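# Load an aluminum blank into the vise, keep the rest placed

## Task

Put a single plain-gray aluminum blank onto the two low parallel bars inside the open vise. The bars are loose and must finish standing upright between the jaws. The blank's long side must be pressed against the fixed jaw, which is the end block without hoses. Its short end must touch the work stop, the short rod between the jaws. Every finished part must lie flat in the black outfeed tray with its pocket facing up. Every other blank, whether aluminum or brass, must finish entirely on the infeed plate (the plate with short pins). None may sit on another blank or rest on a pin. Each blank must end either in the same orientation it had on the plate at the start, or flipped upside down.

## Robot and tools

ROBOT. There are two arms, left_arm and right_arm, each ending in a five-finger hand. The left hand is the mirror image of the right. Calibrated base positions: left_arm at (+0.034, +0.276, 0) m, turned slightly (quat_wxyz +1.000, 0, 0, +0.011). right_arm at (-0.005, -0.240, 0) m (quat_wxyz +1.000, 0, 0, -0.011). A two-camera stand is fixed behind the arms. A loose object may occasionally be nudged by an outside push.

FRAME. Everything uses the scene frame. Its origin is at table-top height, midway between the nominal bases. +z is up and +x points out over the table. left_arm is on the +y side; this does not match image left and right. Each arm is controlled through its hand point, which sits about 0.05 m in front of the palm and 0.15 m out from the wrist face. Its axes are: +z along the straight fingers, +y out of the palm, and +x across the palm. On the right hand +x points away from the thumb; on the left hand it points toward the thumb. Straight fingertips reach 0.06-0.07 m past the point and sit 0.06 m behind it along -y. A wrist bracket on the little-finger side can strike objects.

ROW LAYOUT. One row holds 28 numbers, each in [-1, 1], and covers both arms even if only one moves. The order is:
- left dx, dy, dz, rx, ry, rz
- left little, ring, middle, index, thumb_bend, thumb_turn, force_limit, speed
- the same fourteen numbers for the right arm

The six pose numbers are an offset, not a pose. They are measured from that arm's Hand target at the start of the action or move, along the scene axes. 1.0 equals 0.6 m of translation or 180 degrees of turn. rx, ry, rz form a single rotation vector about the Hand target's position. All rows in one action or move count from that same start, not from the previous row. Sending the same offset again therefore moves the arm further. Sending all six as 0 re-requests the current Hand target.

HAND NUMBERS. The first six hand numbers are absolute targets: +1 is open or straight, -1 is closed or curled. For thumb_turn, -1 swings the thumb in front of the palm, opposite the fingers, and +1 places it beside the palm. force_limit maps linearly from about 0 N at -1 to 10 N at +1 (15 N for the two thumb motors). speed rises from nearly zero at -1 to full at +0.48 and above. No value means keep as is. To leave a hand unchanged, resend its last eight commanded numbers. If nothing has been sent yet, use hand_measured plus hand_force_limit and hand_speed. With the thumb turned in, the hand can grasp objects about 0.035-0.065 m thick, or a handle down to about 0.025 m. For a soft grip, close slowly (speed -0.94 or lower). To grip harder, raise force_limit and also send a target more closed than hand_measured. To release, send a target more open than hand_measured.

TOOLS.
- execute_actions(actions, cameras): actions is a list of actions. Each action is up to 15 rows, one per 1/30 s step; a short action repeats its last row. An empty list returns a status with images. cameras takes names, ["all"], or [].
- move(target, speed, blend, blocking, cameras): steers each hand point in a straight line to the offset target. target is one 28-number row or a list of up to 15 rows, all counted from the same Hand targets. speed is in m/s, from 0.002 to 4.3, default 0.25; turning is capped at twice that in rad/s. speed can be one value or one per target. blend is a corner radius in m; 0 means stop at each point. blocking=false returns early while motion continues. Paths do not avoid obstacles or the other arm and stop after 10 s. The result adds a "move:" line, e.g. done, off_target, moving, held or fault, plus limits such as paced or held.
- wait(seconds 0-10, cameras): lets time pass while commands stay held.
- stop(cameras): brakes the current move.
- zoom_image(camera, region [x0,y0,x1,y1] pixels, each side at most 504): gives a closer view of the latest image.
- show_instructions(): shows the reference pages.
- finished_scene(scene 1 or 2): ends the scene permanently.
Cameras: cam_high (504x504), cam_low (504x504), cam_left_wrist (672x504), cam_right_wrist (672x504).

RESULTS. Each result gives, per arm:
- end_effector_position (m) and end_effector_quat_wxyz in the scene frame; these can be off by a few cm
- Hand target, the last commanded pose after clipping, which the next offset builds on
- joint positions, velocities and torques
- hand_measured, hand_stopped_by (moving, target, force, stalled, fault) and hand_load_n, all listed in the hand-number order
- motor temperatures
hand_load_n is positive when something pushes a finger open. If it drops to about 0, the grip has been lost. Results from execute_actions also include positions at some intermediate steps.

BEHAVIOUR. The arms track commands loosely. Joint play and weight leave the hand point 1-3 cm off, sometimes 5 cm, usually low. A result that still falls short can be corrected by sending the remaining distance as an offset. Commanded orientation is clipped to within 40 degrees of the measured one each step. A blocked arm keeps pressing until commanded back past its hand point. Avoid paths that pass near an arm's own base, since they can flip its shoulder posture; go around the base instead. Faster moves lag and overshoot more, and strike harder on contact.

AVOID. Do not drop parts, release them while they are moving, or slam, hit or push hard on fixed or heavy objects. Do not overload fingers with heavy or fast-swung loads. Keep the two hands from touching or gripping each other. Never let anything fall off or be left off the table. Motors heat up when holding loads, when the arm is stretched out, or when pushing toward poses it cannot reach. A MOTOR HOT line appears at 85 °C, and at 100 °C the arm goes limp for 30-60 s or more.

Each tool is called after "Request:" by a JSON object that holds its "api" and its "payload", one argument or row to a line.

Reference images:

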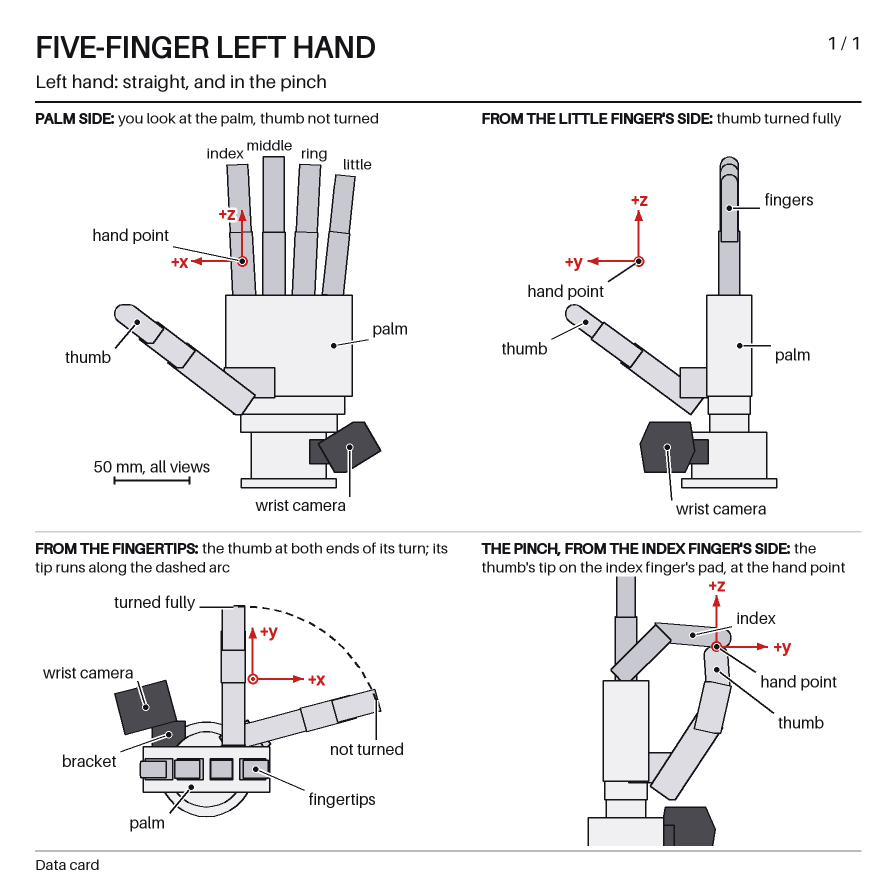

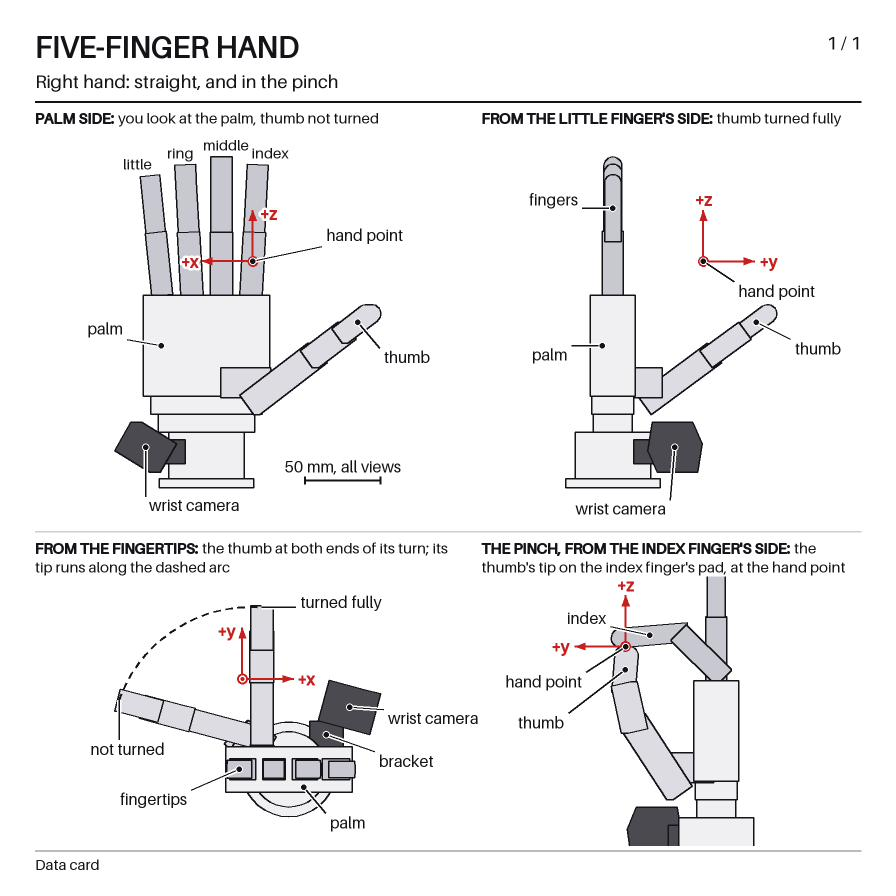

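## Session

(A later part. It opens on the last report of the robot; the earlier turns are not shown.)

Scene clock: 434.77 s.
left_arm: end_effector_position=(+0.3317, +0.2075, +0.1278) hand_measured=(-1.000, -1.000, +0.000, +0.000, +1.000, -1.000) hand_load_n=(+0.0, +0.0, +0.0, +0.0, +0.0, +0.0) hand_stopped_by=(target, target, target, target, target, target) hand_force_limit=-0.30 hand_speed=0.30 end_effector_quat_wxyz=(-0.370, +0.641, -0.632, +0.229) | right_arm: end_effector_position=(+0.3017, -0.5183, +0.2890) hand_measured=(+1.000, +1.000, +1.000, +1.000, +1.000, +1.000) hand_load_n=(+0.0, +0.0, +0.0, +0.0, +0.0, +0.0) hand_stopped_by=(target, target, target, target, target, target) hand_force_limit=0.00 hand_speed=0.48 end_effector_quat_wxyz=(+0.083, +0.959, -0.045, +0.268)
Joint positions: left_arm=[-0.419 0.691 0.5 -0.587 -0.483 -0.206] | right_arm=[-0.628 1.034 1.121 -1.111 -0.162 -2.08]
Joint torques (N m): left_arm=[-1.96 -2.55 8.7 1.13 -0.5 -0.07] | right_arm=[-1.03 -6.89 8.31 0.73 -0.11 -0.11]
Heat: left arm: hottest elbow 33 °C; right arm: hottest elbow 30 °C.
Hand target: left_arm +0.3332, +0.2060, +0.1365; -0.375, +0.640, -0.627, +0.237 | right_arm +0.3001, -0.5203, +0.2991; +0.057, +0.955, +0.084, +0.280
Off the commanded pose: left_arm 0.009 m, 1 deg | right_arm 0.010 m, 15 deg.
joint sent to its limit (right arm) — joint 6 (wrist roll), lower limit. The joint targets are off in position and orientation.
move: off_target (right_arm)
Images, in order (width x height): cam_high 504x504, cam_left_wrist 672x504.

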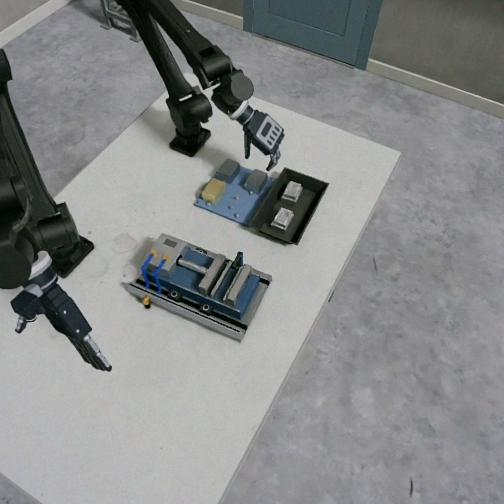

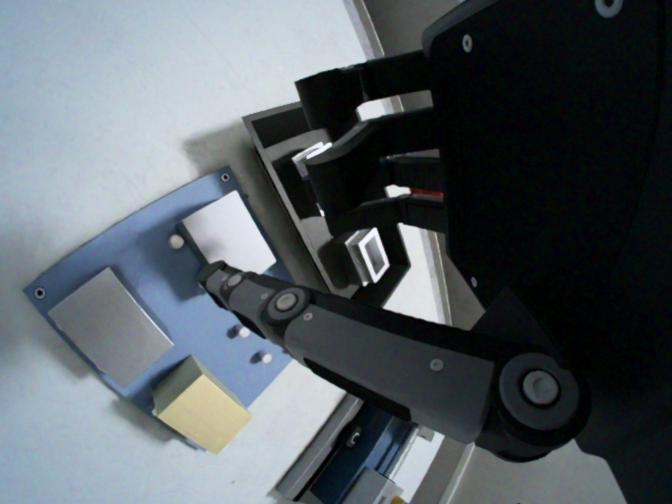

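Request:
{"api": "move", "payload": {
  "target": [
    [0.002,-0.012,-0.085,0,0,0,-1,-1,0.04,0.04,1,-1,-0.3,0.3,0,0,0,0,0,0,1,1,1,1,1,1,0,0.48]
  ],
  "cameras": ["cam_left_wrist","cam_high"],
  "speed": 0.08
}}

Request:
{"api": "zoom_image", "payload": {
  "camera": "cam_high",
  "region": [225, 145, 285, 205]
}}

Request:
{"api": "zoom_image", "payload": {
  "camera": "cam_left_wrist",
  "region": [120, 60, 380, 320]
}}

Scene clock: 450.33 s.
left_arm: end_effector_position=(+0.3266, +0.2063, +0.0772) hand_measured=(-1.000, -1.000, +0.040, +0.040, +1.000, -1.000) hand_load_n=(+0.0, +0.0, +0.0, +0.0, +0.0, +0.0) hand_stopped_by=(target, target, target, target, target, target) hand_force_limit=-0.30 hand_speed=0.30 end_effector_quat_wxyz=(-0.369, +0.644, -0.632, +0.221) | right_arm: end_effector_position=(+0.3017, -0.5183, +0.2890) hand_measured=(+1.000, +1.000, +1.000, +1.000, +1.000, +1.000) hand_load_n=(+0.0, +0.0, +0.0, +0.0, +0.0, +0.0) hand_stopped_by=(target, target, target, target, target, target) hand_force_limit=0.00 hand_speed=0.48 end_effector_quat_wxyz=(+0.083, +0.959, -0.045, +0.268)
Joint positions: left_arm=[-0.441 0.751 0.391 -0.446 -0.506 -0.231] | right_arm=[-0.628 1.034 1.121 -1.111 -0.162 -2.08]
Joint torques (N m): left_arm=[-2.08 -1.32 8.29 2.22 -0.53 -0.08] | right_arm=[-1.2 -7.24 8.27 0.66 -0.14 -0.07]
Heat: left arm: hottest elbow 34 °C; right arm: hottest elbow 30 °C.
Hand target: left_arm +0.3344, +0.1988, +0.0855; -0.375, +0.640, -0.627, +0.237 | right_arm +0.3001, -0.5203, +0.2991; +0.057, +0.955, +0.084, +0.280
Off the commanded pose: left_arm 0.014 m, 2 deg | right_arm 0.010 m, 15 deg.
joint sent to its limit (right arm) — joint 6 (wrist roll), lower limit. The joint targets are off in position and orientation.
move: off_target (left_arm, right_arm)
Images, in order (width x height): cam_high 504x504, cam_left_wrist 672x504.

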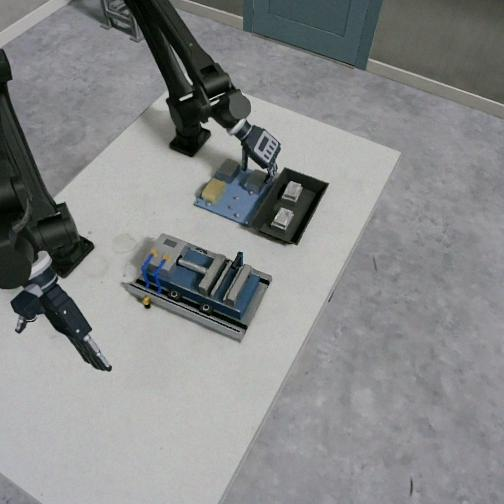

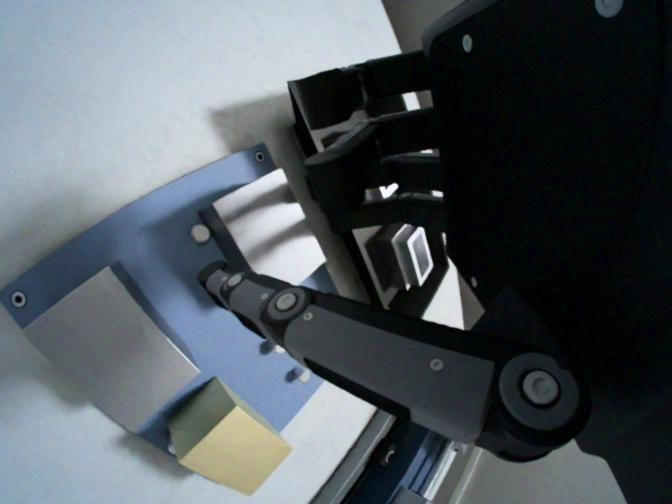

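Scaled by 8.400 from the camera's 504x504 image, which has a finer 720x720 frame.

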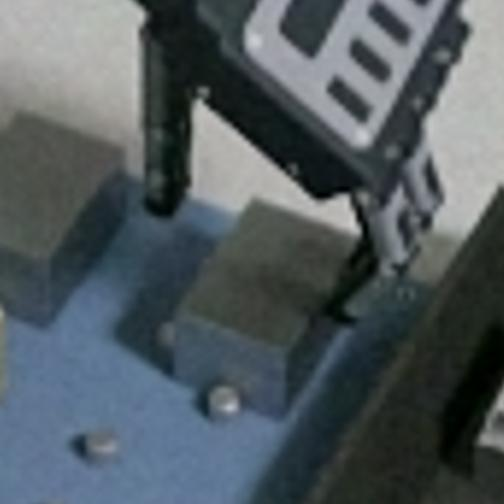

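Scaled by 1.938 from the camera's 672x504 image, which has a finer 960x720 frame.

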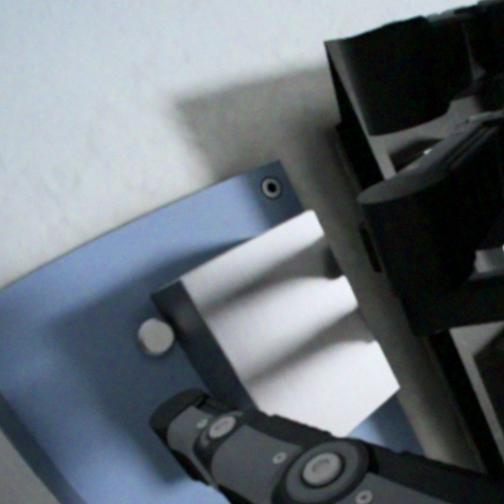

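Request:
{"api": "move", "payload": {
  "target": [
    [0.0,0.004,-0.044,0,0,0,-1,-1,0.04,0.04,1,-1,-0.3,0.3,0,0,0,0,0,0,1,1,1,1,1,1,0,0.48]
  ],
  "cameras": ["cam_left_wrist","cam_high"],
  "speed": 0.06
}}

Request:
{"api": "zoom_image", "payload": {
  "camera": "cam_left_wrist",
  "region": [120, 60, 380, 320]
}}

Scene clock: 457.70 s.
left_arm: end_effector_position=(+0.3264, +0.2065, +0.0515) hand_measured=(-1.000, -1.000, +0.040, +0.040, +1.000, -1.000) hand_load_n=(+0.0, +0.0, +0.0, +0.0, +0.0, +0.0) hand_stopped_by=(target, target, target, target, target, target) hand_force_limit=-0.30 hand_speed=0.30 end_effector_quat_wxyz=(-0.369, +0.644, -0.632, +0.223) | right_arm: end_effector_position=(+0.3017, -0.5183, +0.2890) hand_measured=(+1.000, +1.000, +1.000, +1.000, +1.000, +1.000) hand_load_n=(+0.0, +0.0, +0.0, +0.0, +0.0, +0.0) hand_stopped_by=(target, target, target, target, target, target) hand_force_limit=0.00 hand_speed=0.48 end_effector_quat_wxyz=(+0.083, +0.959, -0.045, +0.268)
Joint positions: left_arm=[-0.441 0.799 0.333 -0.335 -0.506 -0.231] | right_arm=[-0.628 1.034 1.121 -1.111 -0.162 -2.08]
Joint torques (N m): left_arm=[-1.26 -1.49 7.9 2.24 -0.21 0.01] | right_arm=[-0.73 -6.89 8.24 0.54 -0.14 -0.1]
Heat: left arm: hottest elbow 33 °C; right arm: hottest elbow 30 °C.
Hand target: left_arm +0.3344, +0.2012, +0.0591; -0.375, +0.640, -0.627, +0.237 | right_arm +0.3001, -0.5203, +0.2991; +0.057, +0.955, +0.084, +0.280
Off the commanded pose: left_arm 0.012 m, 2 deg | right_arm 0.010 m, 15 deg.
joint sent to its limit (right arm) — joint 6 (wrist roll), lower limit. The joint targets are off in position and orientation.
move: off_target (left_arm, right_arm)
Images, in order (width x height): cam_high 504x504, cam_left_wrist 672x504.

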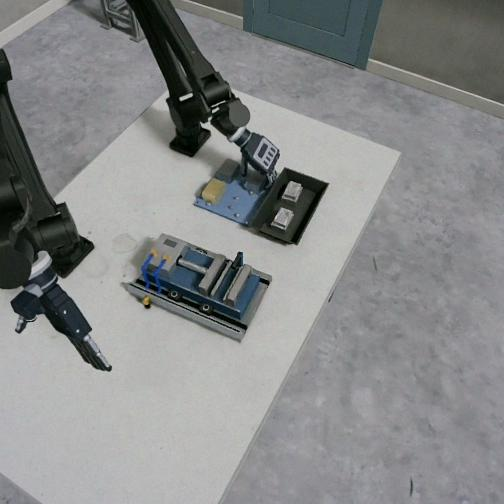

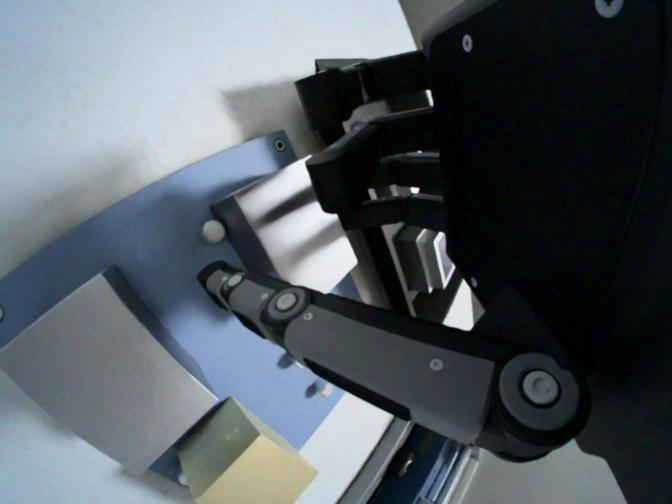

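Scaled by 1.938 from the camera's 672x504 image, which has a finer 960x720 frame.

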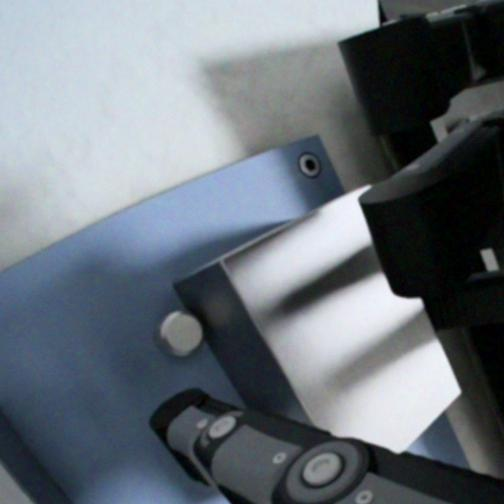

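Request:
{"api": "move", "payload": {
  "target": [0,0,0,0,0,0,-1,-1,-0.25,-0.25,0.4,-1,-0.4,-0.7,0,0,0,0,0,0,1,1,1,1,1,1,0,0.48]
}}

Request:
{"api": "move", "payload": {
  "target": [0,0,0,0,0,0,-1,-1,-0.4,-0.4,0.25,-1,-0.1,-0.85,0,0,0,0,0,0,1,1,1,1,1,1,0,0.48],
  "cameras": ["cam_left_wrist","cam_high"]
}}

Request:
{"api": "zoom_image", "payload": {
  "camera": "cam_left_wrist",
  "region": [120, 60, 380, 320]
}}

Scene clock: 462.57 s.
left_arm: end_effector_position=(+0.3283, +0.2056, +0.0529) hand_measured=(-1.000, -1.000, -0.040, -0.094, +0.792, -1.000) hand_load_n=(+0.0, +0.0, +0.0, +2.5, +4.0, -1.0) hand_stopped_by=(target, target, force, force, force, target) hand_force_limit=-0.40 hand_speed=-0.70 end_effector_quat_wxyz=(-0.371, +0.644, -0.630, +0.227) | right_arm: end_effector_position=(+0.3017, -0.5183, +0.2890) hand_measured=(+1.000, +1.000, +1.000, +1.000, +1.000, +1.000) hand_load_n=(+0.0, +0.0, +0.0, +0.0, +0.0, +0.0) hand_stopped_by=(target, target, target, target, target, target) hand_force_limit=0.00 hand_speed=0.48 end_effector_quat_wxyz=(+0.083, +0.959, -0.045, +0.268)
Joint positions: left_arm=[-0.441 0.799 0.333 -0.326 -0.506 -0.231] | right_arm=[-0.628 1.034 1.121 -1.111 -0.162 -2.08]
Joint torques (N m): left_arm=[-1.32 -1.38 7.88 1.95 -0.2 0.02] | right_arm=[-0.79 -6.89 8.23 0.77 -0.15 -0.09]
Heat: left arm: hottest elbow 33 °C; right arm: hottest elbow 30 °C.
Hand target: left_arm +0.3344, +0.2012, +0.0591; -0.375, +0.640, -0.627, +0.237 | right_arm +0.3001, -0.5203, +0.2991; +0.057, +0.955, +0.084, +0.280
Off the commanded pose: left_arm 0.010 m, 1 deg | right_arm 0.010 m, 15 deg.
joint sent to its limit (right arm) — joint 6 (wrist roll), lower limit. The joint targets are off in position and orientation.
move: off_target (right_arm)

Scene clock: 463.37 s.
left_arm: end_effector_position=(+0.3285, +0.2056, +0.0531) hand_measured=(-1.000, -1.000, -0.064, -0.106, +0.792, -1.000) hand_load_n=(+0.0, +0.0, +8.5, +3.5, +9.5, +1.0) hand_stopped_by=(target, target, force, force, force, target) hand_force_limit=-0.10 hand_speed=-0.85 end_effector_quat_wxyz=(-0.371, +0.644, -0.630, +0.227) | right_arm: end_effector_position=(+0.3017, -0.5183, +0.2890) hand_measured=(+1.000, +1.000, +1.000, +1.000, +1.000, +1.000) hand_load_n=(+0.0, +0.0, +0.0, -0.5, +0.0, +0.0) hand_stopped_by=(target, target, target, target, target, target) hand_force_limit=0.00 hand_speed=0.48 end_effector_quat_wxyz=(+0.083, +0.959, -0.045, +0.268)
Joint positions: left_arm=[-0.441 0.799 0.333 -0.324 -0.506 -0.229] | right_arm=[-0.628 1.034 1.121 -1.111 -0.162 -2.08]
Joint torques (N m): left_arm=[-1.2 -1.38 7.9 1.92 -0.2 0.02] | right_arm=[-0.97 -6.95 8.28 0.72 -0.14 -0.11]
Heat: left arm: hottest elbow 33 °C; right arm: hottest elbow 30 °C.
Hand target: left_arm +0.3344, +0.2012, +0.0591; -0.375, +0.640, -0.627, +0.237 | right_arm +0.3001, -0.5203, +0.2991; +0.057, +0.955, +0.084, +0.280
Off the commanded pose: left_arm 0.009 m, 1 deg | right_arm 0.010 m, 15 deg.
joint sent to its limit (right arm) — joint 6 (wrist roll), lower limit. The joint targets are off in position and orientation.
move: off_target (right_arm)
Images, in order (width x height): cam_high 504x504, cam_left_wrist 672x504.

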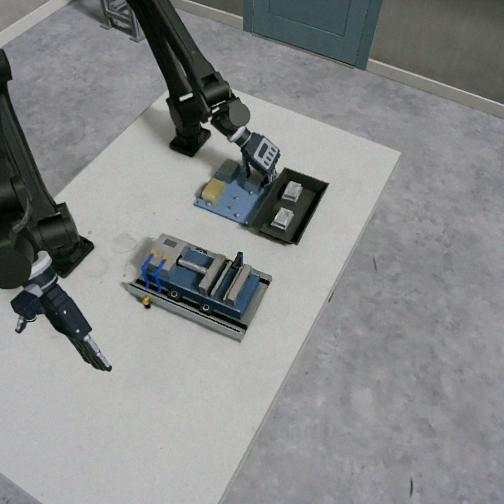

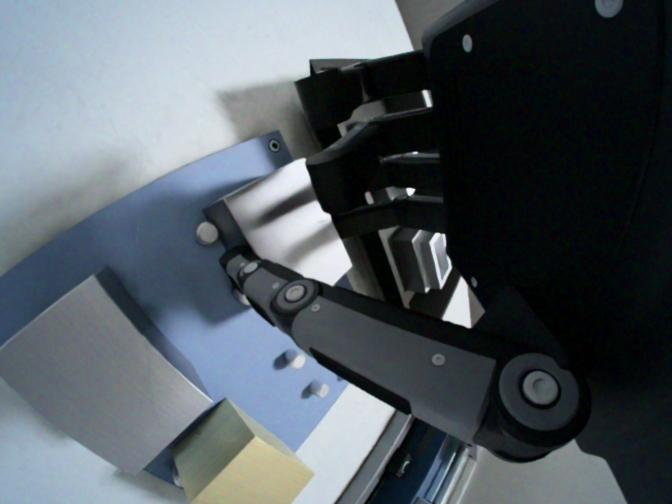

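Scaled by 1.938 from the camera's 672x504 image, which has a finer 960x720 frame.

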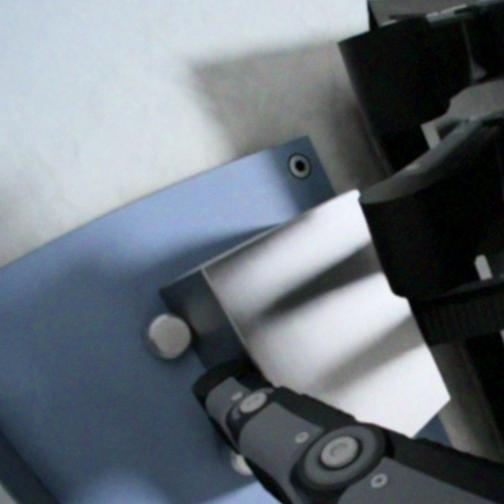

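Request:
{"api": "move", "payload": {
  "target": [
    [0.018,-0.005,0.1,0,0,0,-1,-1,-0.4,-0.4,0.25,-1,-0.1,-0.85,0,0,0,0,0,0,1,1,1,1,1,1,0,0.48],
    [0.03,-0.05,0.28,0,0,0,-1,-1,-0.4,-0.4,0.25,-1,-0.1,-0.85,0,0,0,0,0,0,1,1,1,1,1,1,0,0.48],
    [0.18,-0.57,0.28,0,0,0,-1,-1,-0.4,-0.4,0.25,-1,-0.1,-0.85,0,0,0,0,0,0,1,1,1,1,1,1,0,0.48]
  ],
  "cameras": ["cam_left_wrist","cam_high"],
  "speed": [0.08,0.12,0.15],
  "blend": [0.01,0.04,0]
}}

Request:
{"api": "zoom_image", "payload": {
  "camera": "cam_high",
  "region": [180, 180, 300, 300]
}}

Request:
{"api": "zoom_image", "payload": {
  "camera": "cam_left_wrist",
  "region": [120, 60, 380, 320]
}}

Scene clock: 487.83 s.
left_arm: end_effector_position=(+0.4288, -0.1243, +0.1859) hand_measured=(-1.000, -1.000, -0.062, -0.106, +0.792, -1.000) hand_load_n=(+0.0, +0.0, +9.0, +4.5, +11.0, +2.0) hand_stopped_by=(target, target, force, force, force, target) hand_force_limit=-0.10 hand_speed=-0.85 end_effector_quat_wxyz=(-0.375, +0.633, -0.647, +0.200) | right_arm: end_effector_position=(+0.3017, -0.5183, +0.2890) hand_measured=(+1.000, +1.000, +1.000, +1.000, +1.000, +1.000) hand_load_n=(+0.0, +0.0, +0.0, +0.0, +0.0, +0.0) hand_stopped_by=(target, target, target, target, target, target) hand_force_limit=0.00 hand_speed=0.48 end_effector_quat_wxyz=(+0.083, +0.959, -0.045, +0.268)
Joint positions: left_arm=[-0.988 1.621 1.424 -1.012 -0.819 -0.786] | right_arm=[-0.628 1.034 1.121 -1.111 -0.162 -2.08]
Joint torques (N m): left_arm=[-1.9 -13.8 13.33 0.69 -1.06 -0.06] | right_arm=[-0.79 -6.89 8.29 0.72 -0.12 -0.09]
Heat: left arm: hottest elbow 34 °C; right arm: hottest elbow 30 °C.
Hand target: left_arm +0.4424, -0.1408, +0.2271; -0.375, +0.640, -0.627, +0.237 | right_arm +0.3001, -0.5203, +0.2991; +0.057, +0.955, +0.084, +0.280
Off the commanded pose: left_arm 0.046 m, 5 deg | right_arm 0.010 m, 15 deg.
joint sent to its limit (right arm) — joint 6 (wrist roll), lower limit. The joint targets are off in position and orientation.
move: off_target (left_arm, right_arm)
Images, in order (width x height): cam_high 504x504, cam_left_wrist 672x504.

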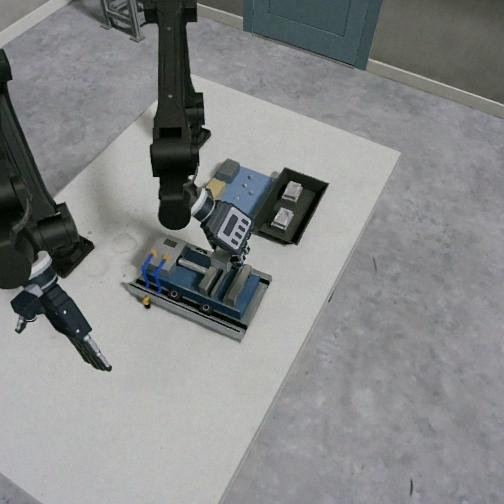

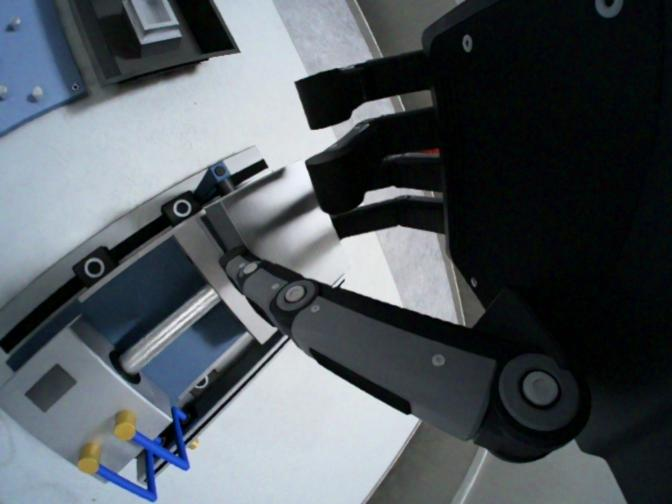

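Scaled by 4.200 from the camera's 504x504 image, which has a finer 720x720 frame.

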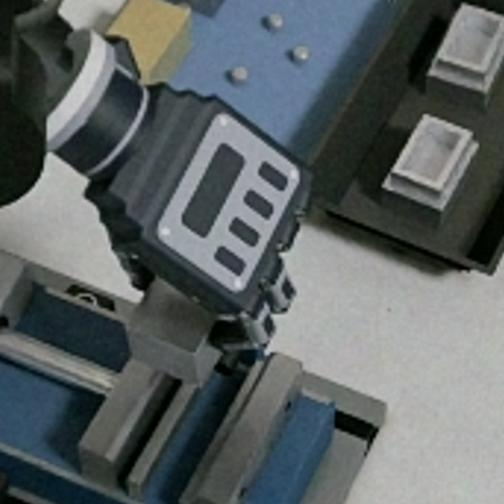

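Scaled by 1.938 from the camera's 672x504 image, which has a finer 960x720 frame.

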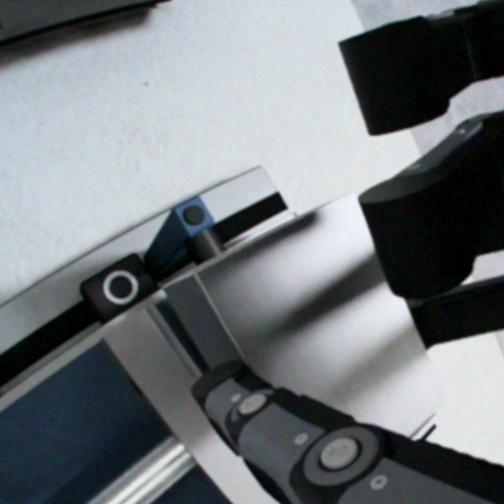

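Request:
{"api": "move", "payload": {
  "target": [
    [0.016,-0.058,0.0,0,0,0,-1,-1,-0.4,-0.4,0.25,-1,-0.1,-0.85,0,0,0,0,0,0,1,1,1,1,1,1,0,0.48],
    [0.005,-0.045,-0.09,0,0,0,-1,-1,-0.4,-0.4,0.25,-1,-0.1,-0.85,0,0,0,0,0,0,1,1,1,1,1,1,0,0.48]
  ],
  "cameras": ["cam_left_wrist","cam_high"],
  "speed": 0.08
}}

Request:
{"api": "zoom_image", "payload": {
  "camera": "cam_high",
  "region": [195, 240, 255, 300]
}}

Request:
{"api": "zoom_image", "payload": {
  "camera": "cam_left_wrist",
  "region": [120, 60, 340, 280]
}}

Scene clock: 494.80 s.
left_arm: end_effector_position=(+0.4416, -0.1550, +0.1514) hand_measured=(-1.000, -1.000, -0.062, -0.106, +0.792, -1.000) hand_load_n=(+0.0, +0.0, +9.0, +4.0, +11.0, +2.0) hand_stopped_by=(target, target, force, force, force, target) hand_force_limit=-0.10 hand_speed=-0.85 end_effector_quat_wxyz=(-0.375, +0.638, -0.640, +0.207) | right_arm: end_effector_position=(+0.3017, -0.5183, +0.2890) hand_measured=(+1.000, +1.000, +1.000, +1.000, +1.000, +1.000) hand_load_n=(+0.0, +0.0, +0.0, +0.0, +0.0, +0.0) hand_stopped_by=(target, target, target, target, target, target) hand_force_limit=0.00 hand_speed=0.48 end_effector_quat_wxyz=(+0.083, +0.959, -0.045, +0.268)
Joint positions: left_arm=[-1.002 1.719 1.454 -0.949 -0.828 -0.82] | right_arm=[-0.628 1.034 1.121 -1.111 -0.162 -2.08]
Joint torques (N m): left_arm=[-2.08 -15.27 8.73 1.66 -1.07 -0.06] | right_arm=[-0.79 -6.89 8.23 0.76 -0.14 -0.12]
Heat: left arm: hottest elbow 34 °C; right arm: hottest elbow 30 °C.
Hand target: left_arm +0.4454, -0.1678, +0.1731; -0.375, +0.640, -0.627, +0.237 | right_arm +0.3001, -0.5203, +0.2991; +0.057, +0.955, +0.084, +0.280
Off the commanded pose: left_arm 0.026 m, 4 deg | right_arm 0.010 m, 15 deg.
joint sent to its limit (right arm) — joint 6 (wrist roll), lower limit. The joint targets are off in position and orientation.
move: off_target (left_arm, right_arm)
Images, in order (width x height): cam_high 504x504, cam_left_wrist 672x504.

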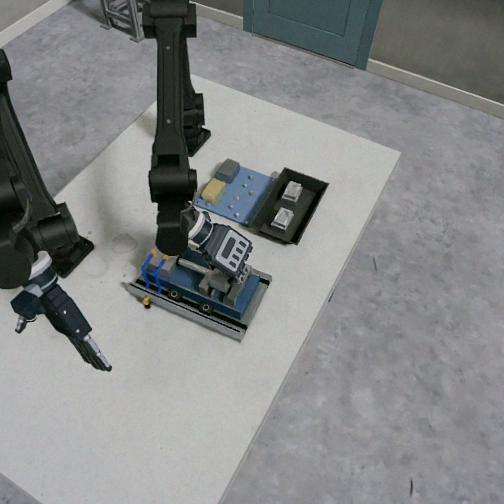

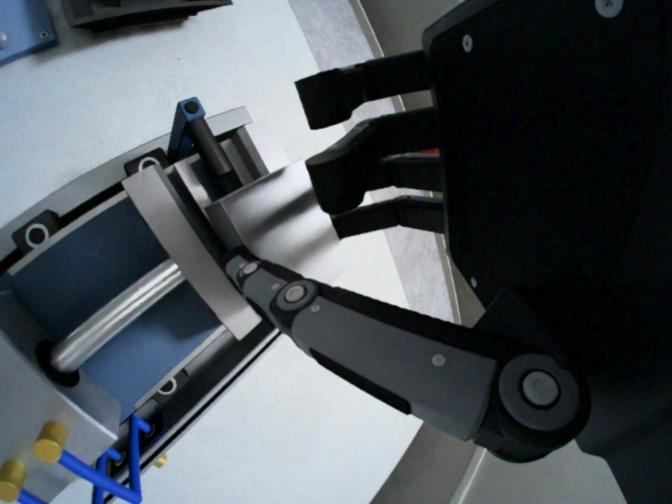

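Scaled by 8.400 from the camera's 504x504 image, which has a finer 720x720 frame.

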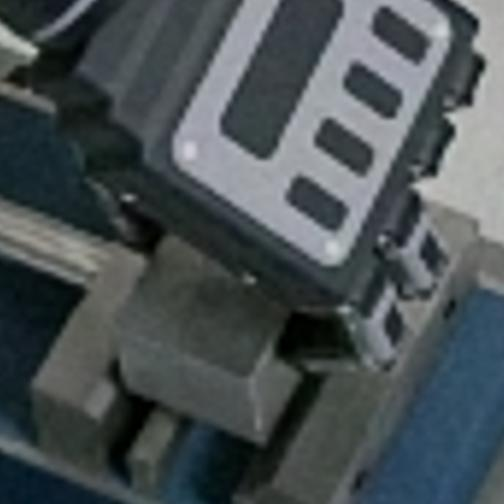

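Scaled by 2.291 from the camera's 672x504 image, which has a finer 960x720 frame.

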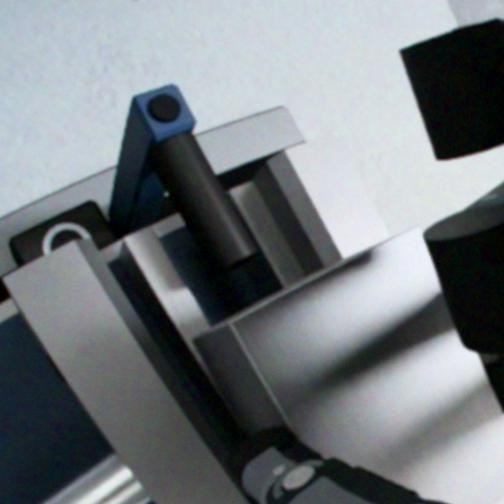

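Request:
{"api": "move", "payload": {
  "target": [
    [-0.004,0.002,-0.04,0,0,0,-1,-1,-0.4,-0.4,0.25,-1,-0.1,-0.85,0,0,0,0,0,0,1,1,1,1,1,1,0,0.48]
  ],
  "cameras": ["cam_left_wrist","cam_high"],
  "speed": 0.05
}}

Request:
{"api": "zoom_image", "payload": {
  "camera": "cam_high",
  "region": [195, 240, 255, 300]
}}

Request:
{"api": "zoom_image", "payload": {
  "camera": "cam_left_wrist",
  "region": [120, 60, 340, 280]
}}

Scene clock: 507.80 s.
left_arm: end_effector_position=(+0.4406, -0.1524, +0.1329) hand_measured=(-1.000, -1.000, -0.062, -0.106, +0.792, -1.000) hand_load_n=(+0.0, +0.0, +8.5, +4.5, +11.0, +1.0) hand_stopped_by=(target, target, force, force, force, target) hand_force_limit=-0.10 hand_speed=-0.85 end_effector_quat_wxyz=(-0.376, +0.637, -0.640, +0.209) | right_arm: end_effector_position=(+0.3017, -0.5183, +0.2890) hand_measured=(+1.000, +1.000, +1.000, +1.000, +1.000, +1.000) hand_load_n=(+0.0, +0.0, +0.0, +0.0, +0.0, +0.0) hand_stopped_by=(target, target, target, target, target, target) hand_force_limit=0.00 hand_speed=0.48 end_effector_quat_wxyz=(+0.083, +0.959, -0.045, +0.268)
Joint positions: left_arm=[-1.002 1.724 1.408 -0.892 -0.831 -0.815] | right_arm=[-0.628 1.034 1.121 -1.111 -0.162 -2.08]
Joint torques (N m): left_arm=[-2.2 -14.8 8.28 1.7 -0.99 -0.07] | right_arm=[-0.85 -7.06 8.18 0.65 -0.12 -0.08]
Heat: left arm: hottest elbow 34 °C; right arm: hottest elbow 30 °C.
Hand target: left_arm +0.4430, -0.1666, +0.1491; -0.375, +0.640, -0.627, +0.237 | right_arm +0.3001, -0.5203, +0.2991; +0.057, +0.955, +0.084, +0.280
Off the commanded pose: left_arm 0.022 m, 4 deg | right_arm 0.010 m, 15 deg.
joint sent to its limit (right arm) — joint 6 (wrist roll), lower limit. The joint targets are off in position and orientation.
move: off_target (left_arm, right_arm)
Images, in order (width x height): cam_high 504x504, cam_left_wrist 672x504.

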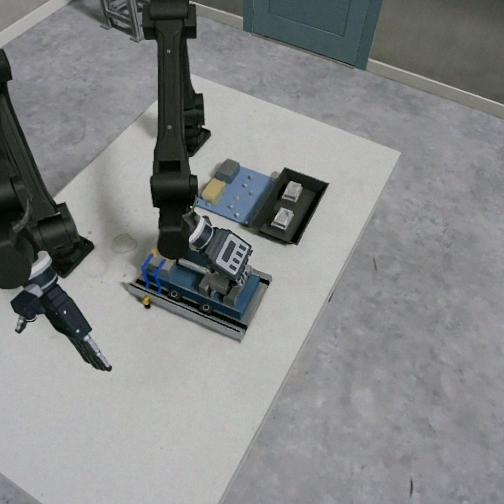

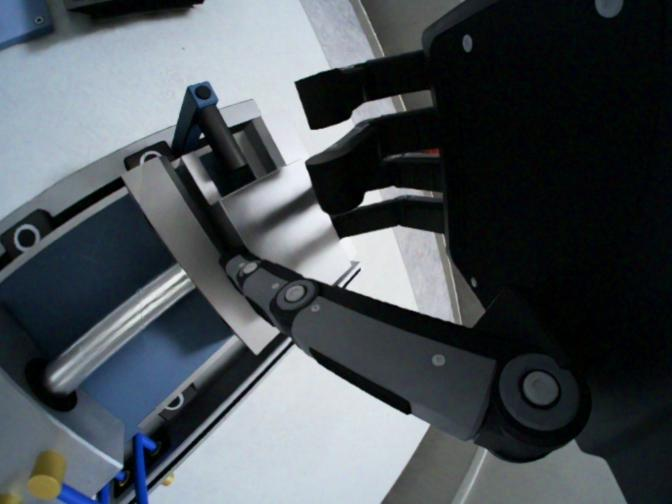

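Scaled by 8.400 from the camera's 504x504 image, which has a finer 720x720 frame.

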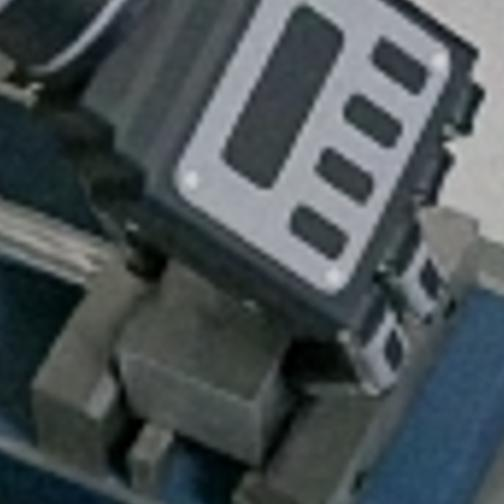

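Scaled by 2.291 from the camera's 672x504 image, which has a finer 960x720 frame.

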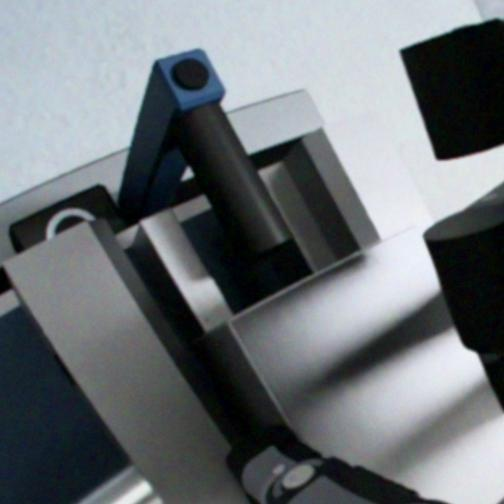

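Request:
{"api": "move", "payload": {
  "target": [
    [0.0,0.0,-0.012,0,0,0,-1,-1,-0.4,-0.4,0.25,-1,-0.1,-0.85,0,0,0,0,0,0,1,1,1,1,1,1,0,0.48]
  ],
  "speed": 0.05
}}

Scene clock: 511.10 s.
left_arm: end_effector_position=(+0.4419, -0.1528, +0.1318) hand_measured=(-1.000, -1.000, -0.062, -0.106, +0.792, -1.000) hand_load_n=(+0.0, +0.0, +8.5, +4.0, +10.5, -1.0) hand_stopped_by=(target, target, force, force, force, target) hand_force_limit=-0.10 hand_speed=-0.85 end_effector_quat_wxyz=(-0.378, +0.637, -0.638, +0.212) | right_arm: end_effector_position=(+0.3017, -0.5183, +0.2890) hand_measured=(+1.000, +1.000, +1.000, +1.000, +1.000, +1.000) hand_load_n=(+0.0, +0.0, +0.0, +0.0, +0.0, +0.0) hand_stopped_by=(target, target, target, target, target, target) hand_force_limit=0.00 hand_speed=0.48 end_effector_quat_wxyz=(+0.083, +0.959, -0.045, +0.268)
Joint positions: left_arm=[-1.002 1.724 1.402 -0.877 -0.836 -0.812] | right_arm=[-0.628 1.034 1.121 -1.111 -0.162 -2.08]
Joint torques (N m): left_arm=[-2.14 -14.45 7.77 1.81 -0.84 -0.07] | right_arm=[-1.32 -6.83 8.34 0.61 -0.14 -0.08]
Heat: left arm: hottest elbow 34 °C; right arm: hottest elbow 30 °C.
Hand target: left_arm +0.4430, -0.1666, +0.1419; -0.375, +0.640, -0.627, +0.237 | right_arm +0.3001, -0.5203, +0.2991; +0.057, +0.955, +0.084, +0.280
Off the commanded pose: left_arm 0.017 m, 3 deg | right_arm 0.010 m, 15 deg.
joint sent to its limit (right arm) — joint 6 (wrist roll), lower limit. The joint targets are off in position and orientation.
move: off_target (left_arm, right_arm)

Request:
{"api": "move", "payload": {
  "target": [
    [0.0,0.0,-0.008,0,0,0,-1,-1,-0.4,-0.4,0.25,-1,-0.1,-0.85,0,0,0,0,0,0,1,1,1,1,1,1,0,0.48]
  ],
  "cameras": ["cam_left_wrist","cam_high"],
  "speed": 0.05
}}

Request:
{"api": "zoom_image", "payload": {
  "camera": "cam_high",
  "region": [195, 240, 255, 300]
}}

Request:
{"api": "zoom_image", "payload": {
  "camera": "cam_left_wrist",
  "region": [120, 60, 340, 280]
}}

Scene clock: 516.73 s.
left_arm: end_effector_position=(+0.4427, -0.1530, +0.1303) hand_measured=(-1.000, -1.000, -0.062, -0.106, +0.792, -1.000) hand_load_n=(+0.0, +0.0, +7.5, +3.5, +9.5, -1.0) hand_stopped_by=(target, target, force, force, force, target) hand_force_limit=-0.10 hand_speed=-0.85 end_effector_quat_wxyz=(-0.378, +0.637, -0.636, +0.215) | right_arm: end_effector_position=(+0.3017, -0.5183, +0.2890) hand_measured=(+1.000, +1.000, +1.000, +1.000, +1.000, +1.000) hand_load_n=(+0.0, +0.0, +0.0, +0.0, +0.0, +0.0) hand_stopped_by=(target, target, target, target, target, target) hand_force_limit=0.00 hand_speed=0.48 end_effector_quat_wxyz=(+0.083, +0.959, -0.045, +0.268)
Joint positions: left_arm=[-1.002 1.724 1.396 -0.864 -0.839 -0.812] | right_arm=[-0.628 1.034 1.121 -1.111 -0.162 -2.08]
Joint torques (N m): left_arm=[-2.02 -13.92 7.6 1.83 -0.7 -0.07] | right_arm=[-0.91 -7.3 8.38 0.59 -0.13 -0.1]
Heat: left arm: hottest elbow 34 °C; right arm: hottest elbow 30 °C.
Hand target: left_arm +0.4430, -0.1666, +0.1371; -0.375, +0.640, -0.627, +0.237 | right_arm +0.3001, -0.5203, +0.2991; +0.057, +0.955, +0.084, +0.280
Off the commanded pose: left_arm 0.015 m, 3 deg | right_arm 0.010 m, 15 deg.
joint sent to its limit (right arm) — joint 6 (wrist roll), lower limit. The joint targets are off in position and orientation.
move: off_target (left_arm, right_arm)
Images, in order (width x height): cam_high 504x504, cam_left_wrist 672x504.

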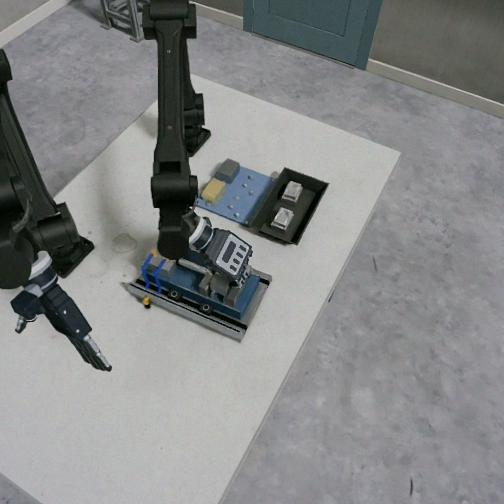

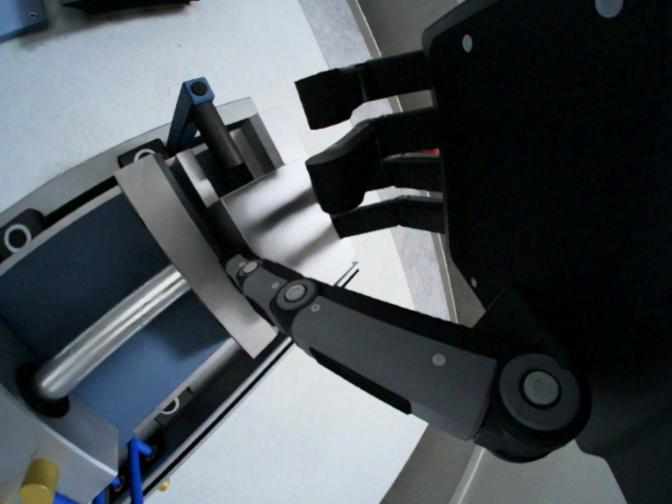

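Scaled by 8.400 from the camera's 504x504 image, which has a finer 720x720 frame.

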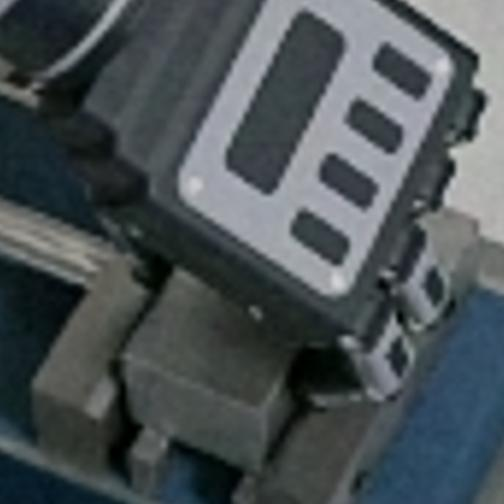

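Scaled by 2.291 from the camera's 672x504 image, which has a finer 960x720 frame.

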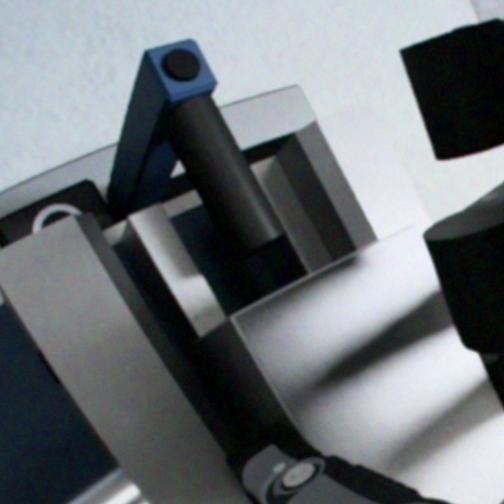

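Request:
{"api": "move", "payload": {
  "target": [
    [0.016,0.0,0.004,0,0,0,-1,-1,-0.4,-0.4,0.25,-1,-0.1,-0.85,0,0,0,0,0,0,1,1,1,1,1,1,0,0.48]
  ],
  "speed": 0.03
}}

Scene clock: 524.43 s.
left_arm: end_effector_position=(+0.4433, -0.1537, +0.1307) hand_measured=(-1.000, -1.000, -0.062, -0.106, +0.792, -1.000) hand_load_n=(+0.0, +0.0, +7.5, +3.5, +9.5, -0.5) hand_stopped_by=(target, target, force, force, force, target) hand_force_limit=-0.10 hand_speed=-0.85 end_effector_quat_wxyz=(-0.379, +0.635, -0.638, +0.216) | right_arm: end_effector_position=(+0.3017, -0.5183, +0.2890) hand_measured=(+1.000, +1.000, +1.000, +1.000, +1.000, +1.000) hand_load_n=(+0.0, +0.0, +0.0, +0.0, +0.0, +0.0) hand_stopped_by=(target, target, target, target, target, target) hand_force_limit=0.00 hand_speed=0.48 end_effector_quat_wxyz=(+0.083, +0.959, -0.045, +0.268)
Joint positions: left_arm=[-1.002 1.724 1.396 -0.858 -0.839 -0.803] | right_arm=[-0.628 1.034 1.121 -1.111 -0.162 -2.08]
Joint torques (N m): left_arm=[-0.97 -13.51 9.01 1.85 -0.44 0.06] | right_arm=[-0.91 -7.06 8.31 0.8 -0.15 -0.1]
Heat: left arm: hottest elbow 33 °C; right arm: hottest elbow 30 °C.
Hand target: left_arm +0.4526, -0.1666, +0.1395; -0.375, +0.640, -0.627, +0.237 | right_arm +0.3001, -0.5203, +0.2991; +0.057, +0.955, +0.084, +0.280
Off the commanded pose: left_arm 0.018 m, 3 deg | right_arm 0.010 m, 15 deg.
joint sent to its limit (right arm) — joint 6 (wrist roll), lower limit. The joint targets are off in position and orientation.
move: off_target (left_arm, right_arm)

Request:
{"api": "move", "payload": {
  "target": [
    [0.018,0.01,0.004,0,0,0,-1,-1,-0.4,-0.4,0.25,-1,-0.1,-0.85,0,0,0,0,0,0,1,1,1,1,1,1,0,0.48]
  ],
  "speed": 0.03
}}

Scene clock: 527.90 s.
left_arm: end_effector_position=(+0.4435, -0.1546, +0.1303) hand_measured=(-1.000, -1.000, -0.062, -0.106, +0.792, -1.000) hand_load_n=(+0.0, +0.0, +5.0, +4.5, +9.5, +2.0) hand_stopped_by=(target, target, force, force, force, target) hand_force_limit=-0.10 hand_speed=-0.85 end_effector_quat_wxyz=(-0.377, +0.628, -0.646, +0.215) | right_arm: end_effector_position=(+0.3017, -0.5183, +0.2890) hand_measured=(+1.000, +1.000, +1.000, +1.000, +1.000, +1.000) hand_load_n=(-0.5, +0.0, +0.5, +0.0, +0.0, +0.0) hand_stopped_by=(target, target, target, target, target, target) hand_force_limit=0.00 hand_speed=0.48 end_effector_quat_wxyz=(+0.083, +0.959, -0.045, +0.268)
Joint positions: left_arm=[-1.001 1.724 1.396 -0.848 -0.83 -0.774] | right_arm=[-0.628 1.034 1.121 -1.111 -0.162 -2.08]
Joint torques (N m): left_arm=[0.09 -13.8 9.14 2.17 -0.4 0.06] | right_arm=[-0.73 -6.83 8.25 0.73 -0.13 -0.11]
Heat: left arm: hottest elbow 33 °C; right arm: hottest elbow 30 °C.
Hand target: left_arm +0.4634, -0.1606, +0.1419; -0.375, +0.640, -0.627, +0.237 | right_arm +0.3001, -0.5203, +0.2991; +0.057, +0.955, +0.084, +0.280
Off the commanded pose: left_arm 0.024 m, 4 deg | right_arm 0.010 m, 15 deg.
joint sent to its limit (right arm) — joint 6 (wrist roll), lower limit. The joint targets are off in position and orientation.
move: off_target (left_arm, right_arm)

Request:
{"api": "move", "payload": {
  "target": [
    [-0.012,0.035,0.0,0,0,0,-1,-1,-0.4,-0.4,0.25,-1,-0.1,-0.85,0,0,0,0,0,0,1,1,1,1,1,1,0,0.48]
  ],
  "speed": 0.03,
  "cameras": ["cam_left_wrist","cam_high"]
}}

Request:
{"api": "zoom_image", "payload": {
  "camera": "cam_left_wrist",
  "region": [120, 60, 340, 280]
}}

Scene clock: 535.10 s.
left_arm: end_effector_position=(+0.4428, -0.1497, +0.1303) hand_measured=(-1.000, -1.000, -0.064, -0.106, +0.792, -1.000) hand_load_n=(+0.0, +0.0, +5.0, +5.0, +9.5, +2.0) hand_stopped_by=(target, target, force, force, force, target) hand_force_limit=-0.10 hand_speed=-0.85 end_effector_quat_wxyz=(-0.371, +0.635, -0.637, +0.231) | right_arm: end_effector_position=(+0.3017, -0.5183, +0.2890) hand_measured=(+1.000, +1.000, +1.000, +1.000, +1.000, +1.000) hand_load_n=(+0.0, +0.0, +0.0, +0.0, +0.0, +0.0) hand_stopped_by=(target, target, target, target, target, target) hand_force_limit=0.00 hand_speed=0.48 end_effector_quat_wxyz=(+0.083, +0.959, -0.045, +0.268)
Joint positions: left_arm=[-0.995 1.693 1.349 -0.794 -0.822 -0.778] | right_arm=[-0.628 1.034 1.121 -1.111 -0.162 -2.08]
Joint torques (N m): left_arm=[0.44 -15.03 7.06 1.42 -0.5 0.17] | right_arm=[-1.44 -7 8.23 0.62 -0.16 -0.09]
Heat: left arm: hottest elbow 33 °C; right arm: hottest elbow 30 °C.
Hand target: left_arm +0.4562, -0.1396, +0.1419; -0.375, +0.640, -0.627, +0.237 | right_arm +0.3001, -0.5203, +0.2991; +0.057, +0.955, +0.084, +0.280
Off the commanded pose: left_arm 0.020 m, 2 deg | right_arm 0.010 m, 15 deg.
joint sent to its limit (right arm) — joint 6 (wrist roll), lower limit. The joint targets are off in position and orientation.
move: off_target (left_arm, right_arm)
Images, in order (width x height): cam_high 504x504, cam_left_wrist 672x504.

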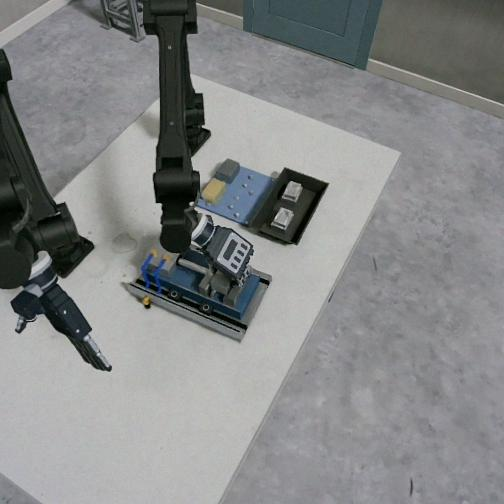

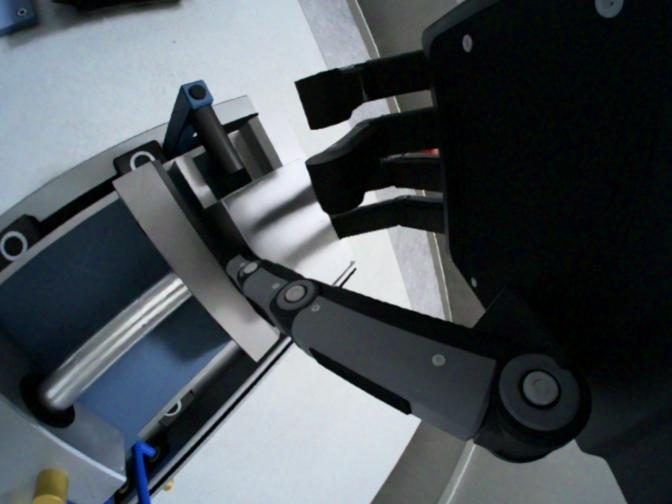

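Scaled by 2.291 from the camera's 672x504 image, which has a finer 960x720 frame.

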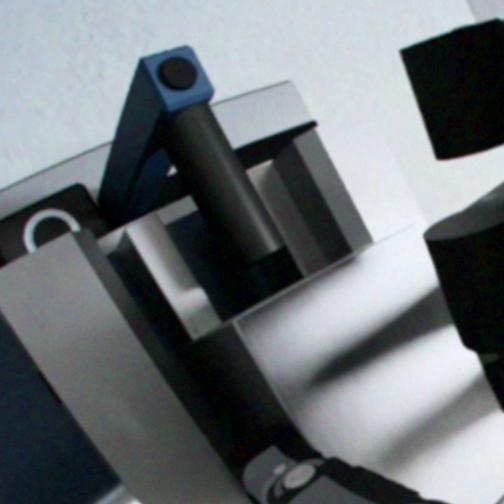

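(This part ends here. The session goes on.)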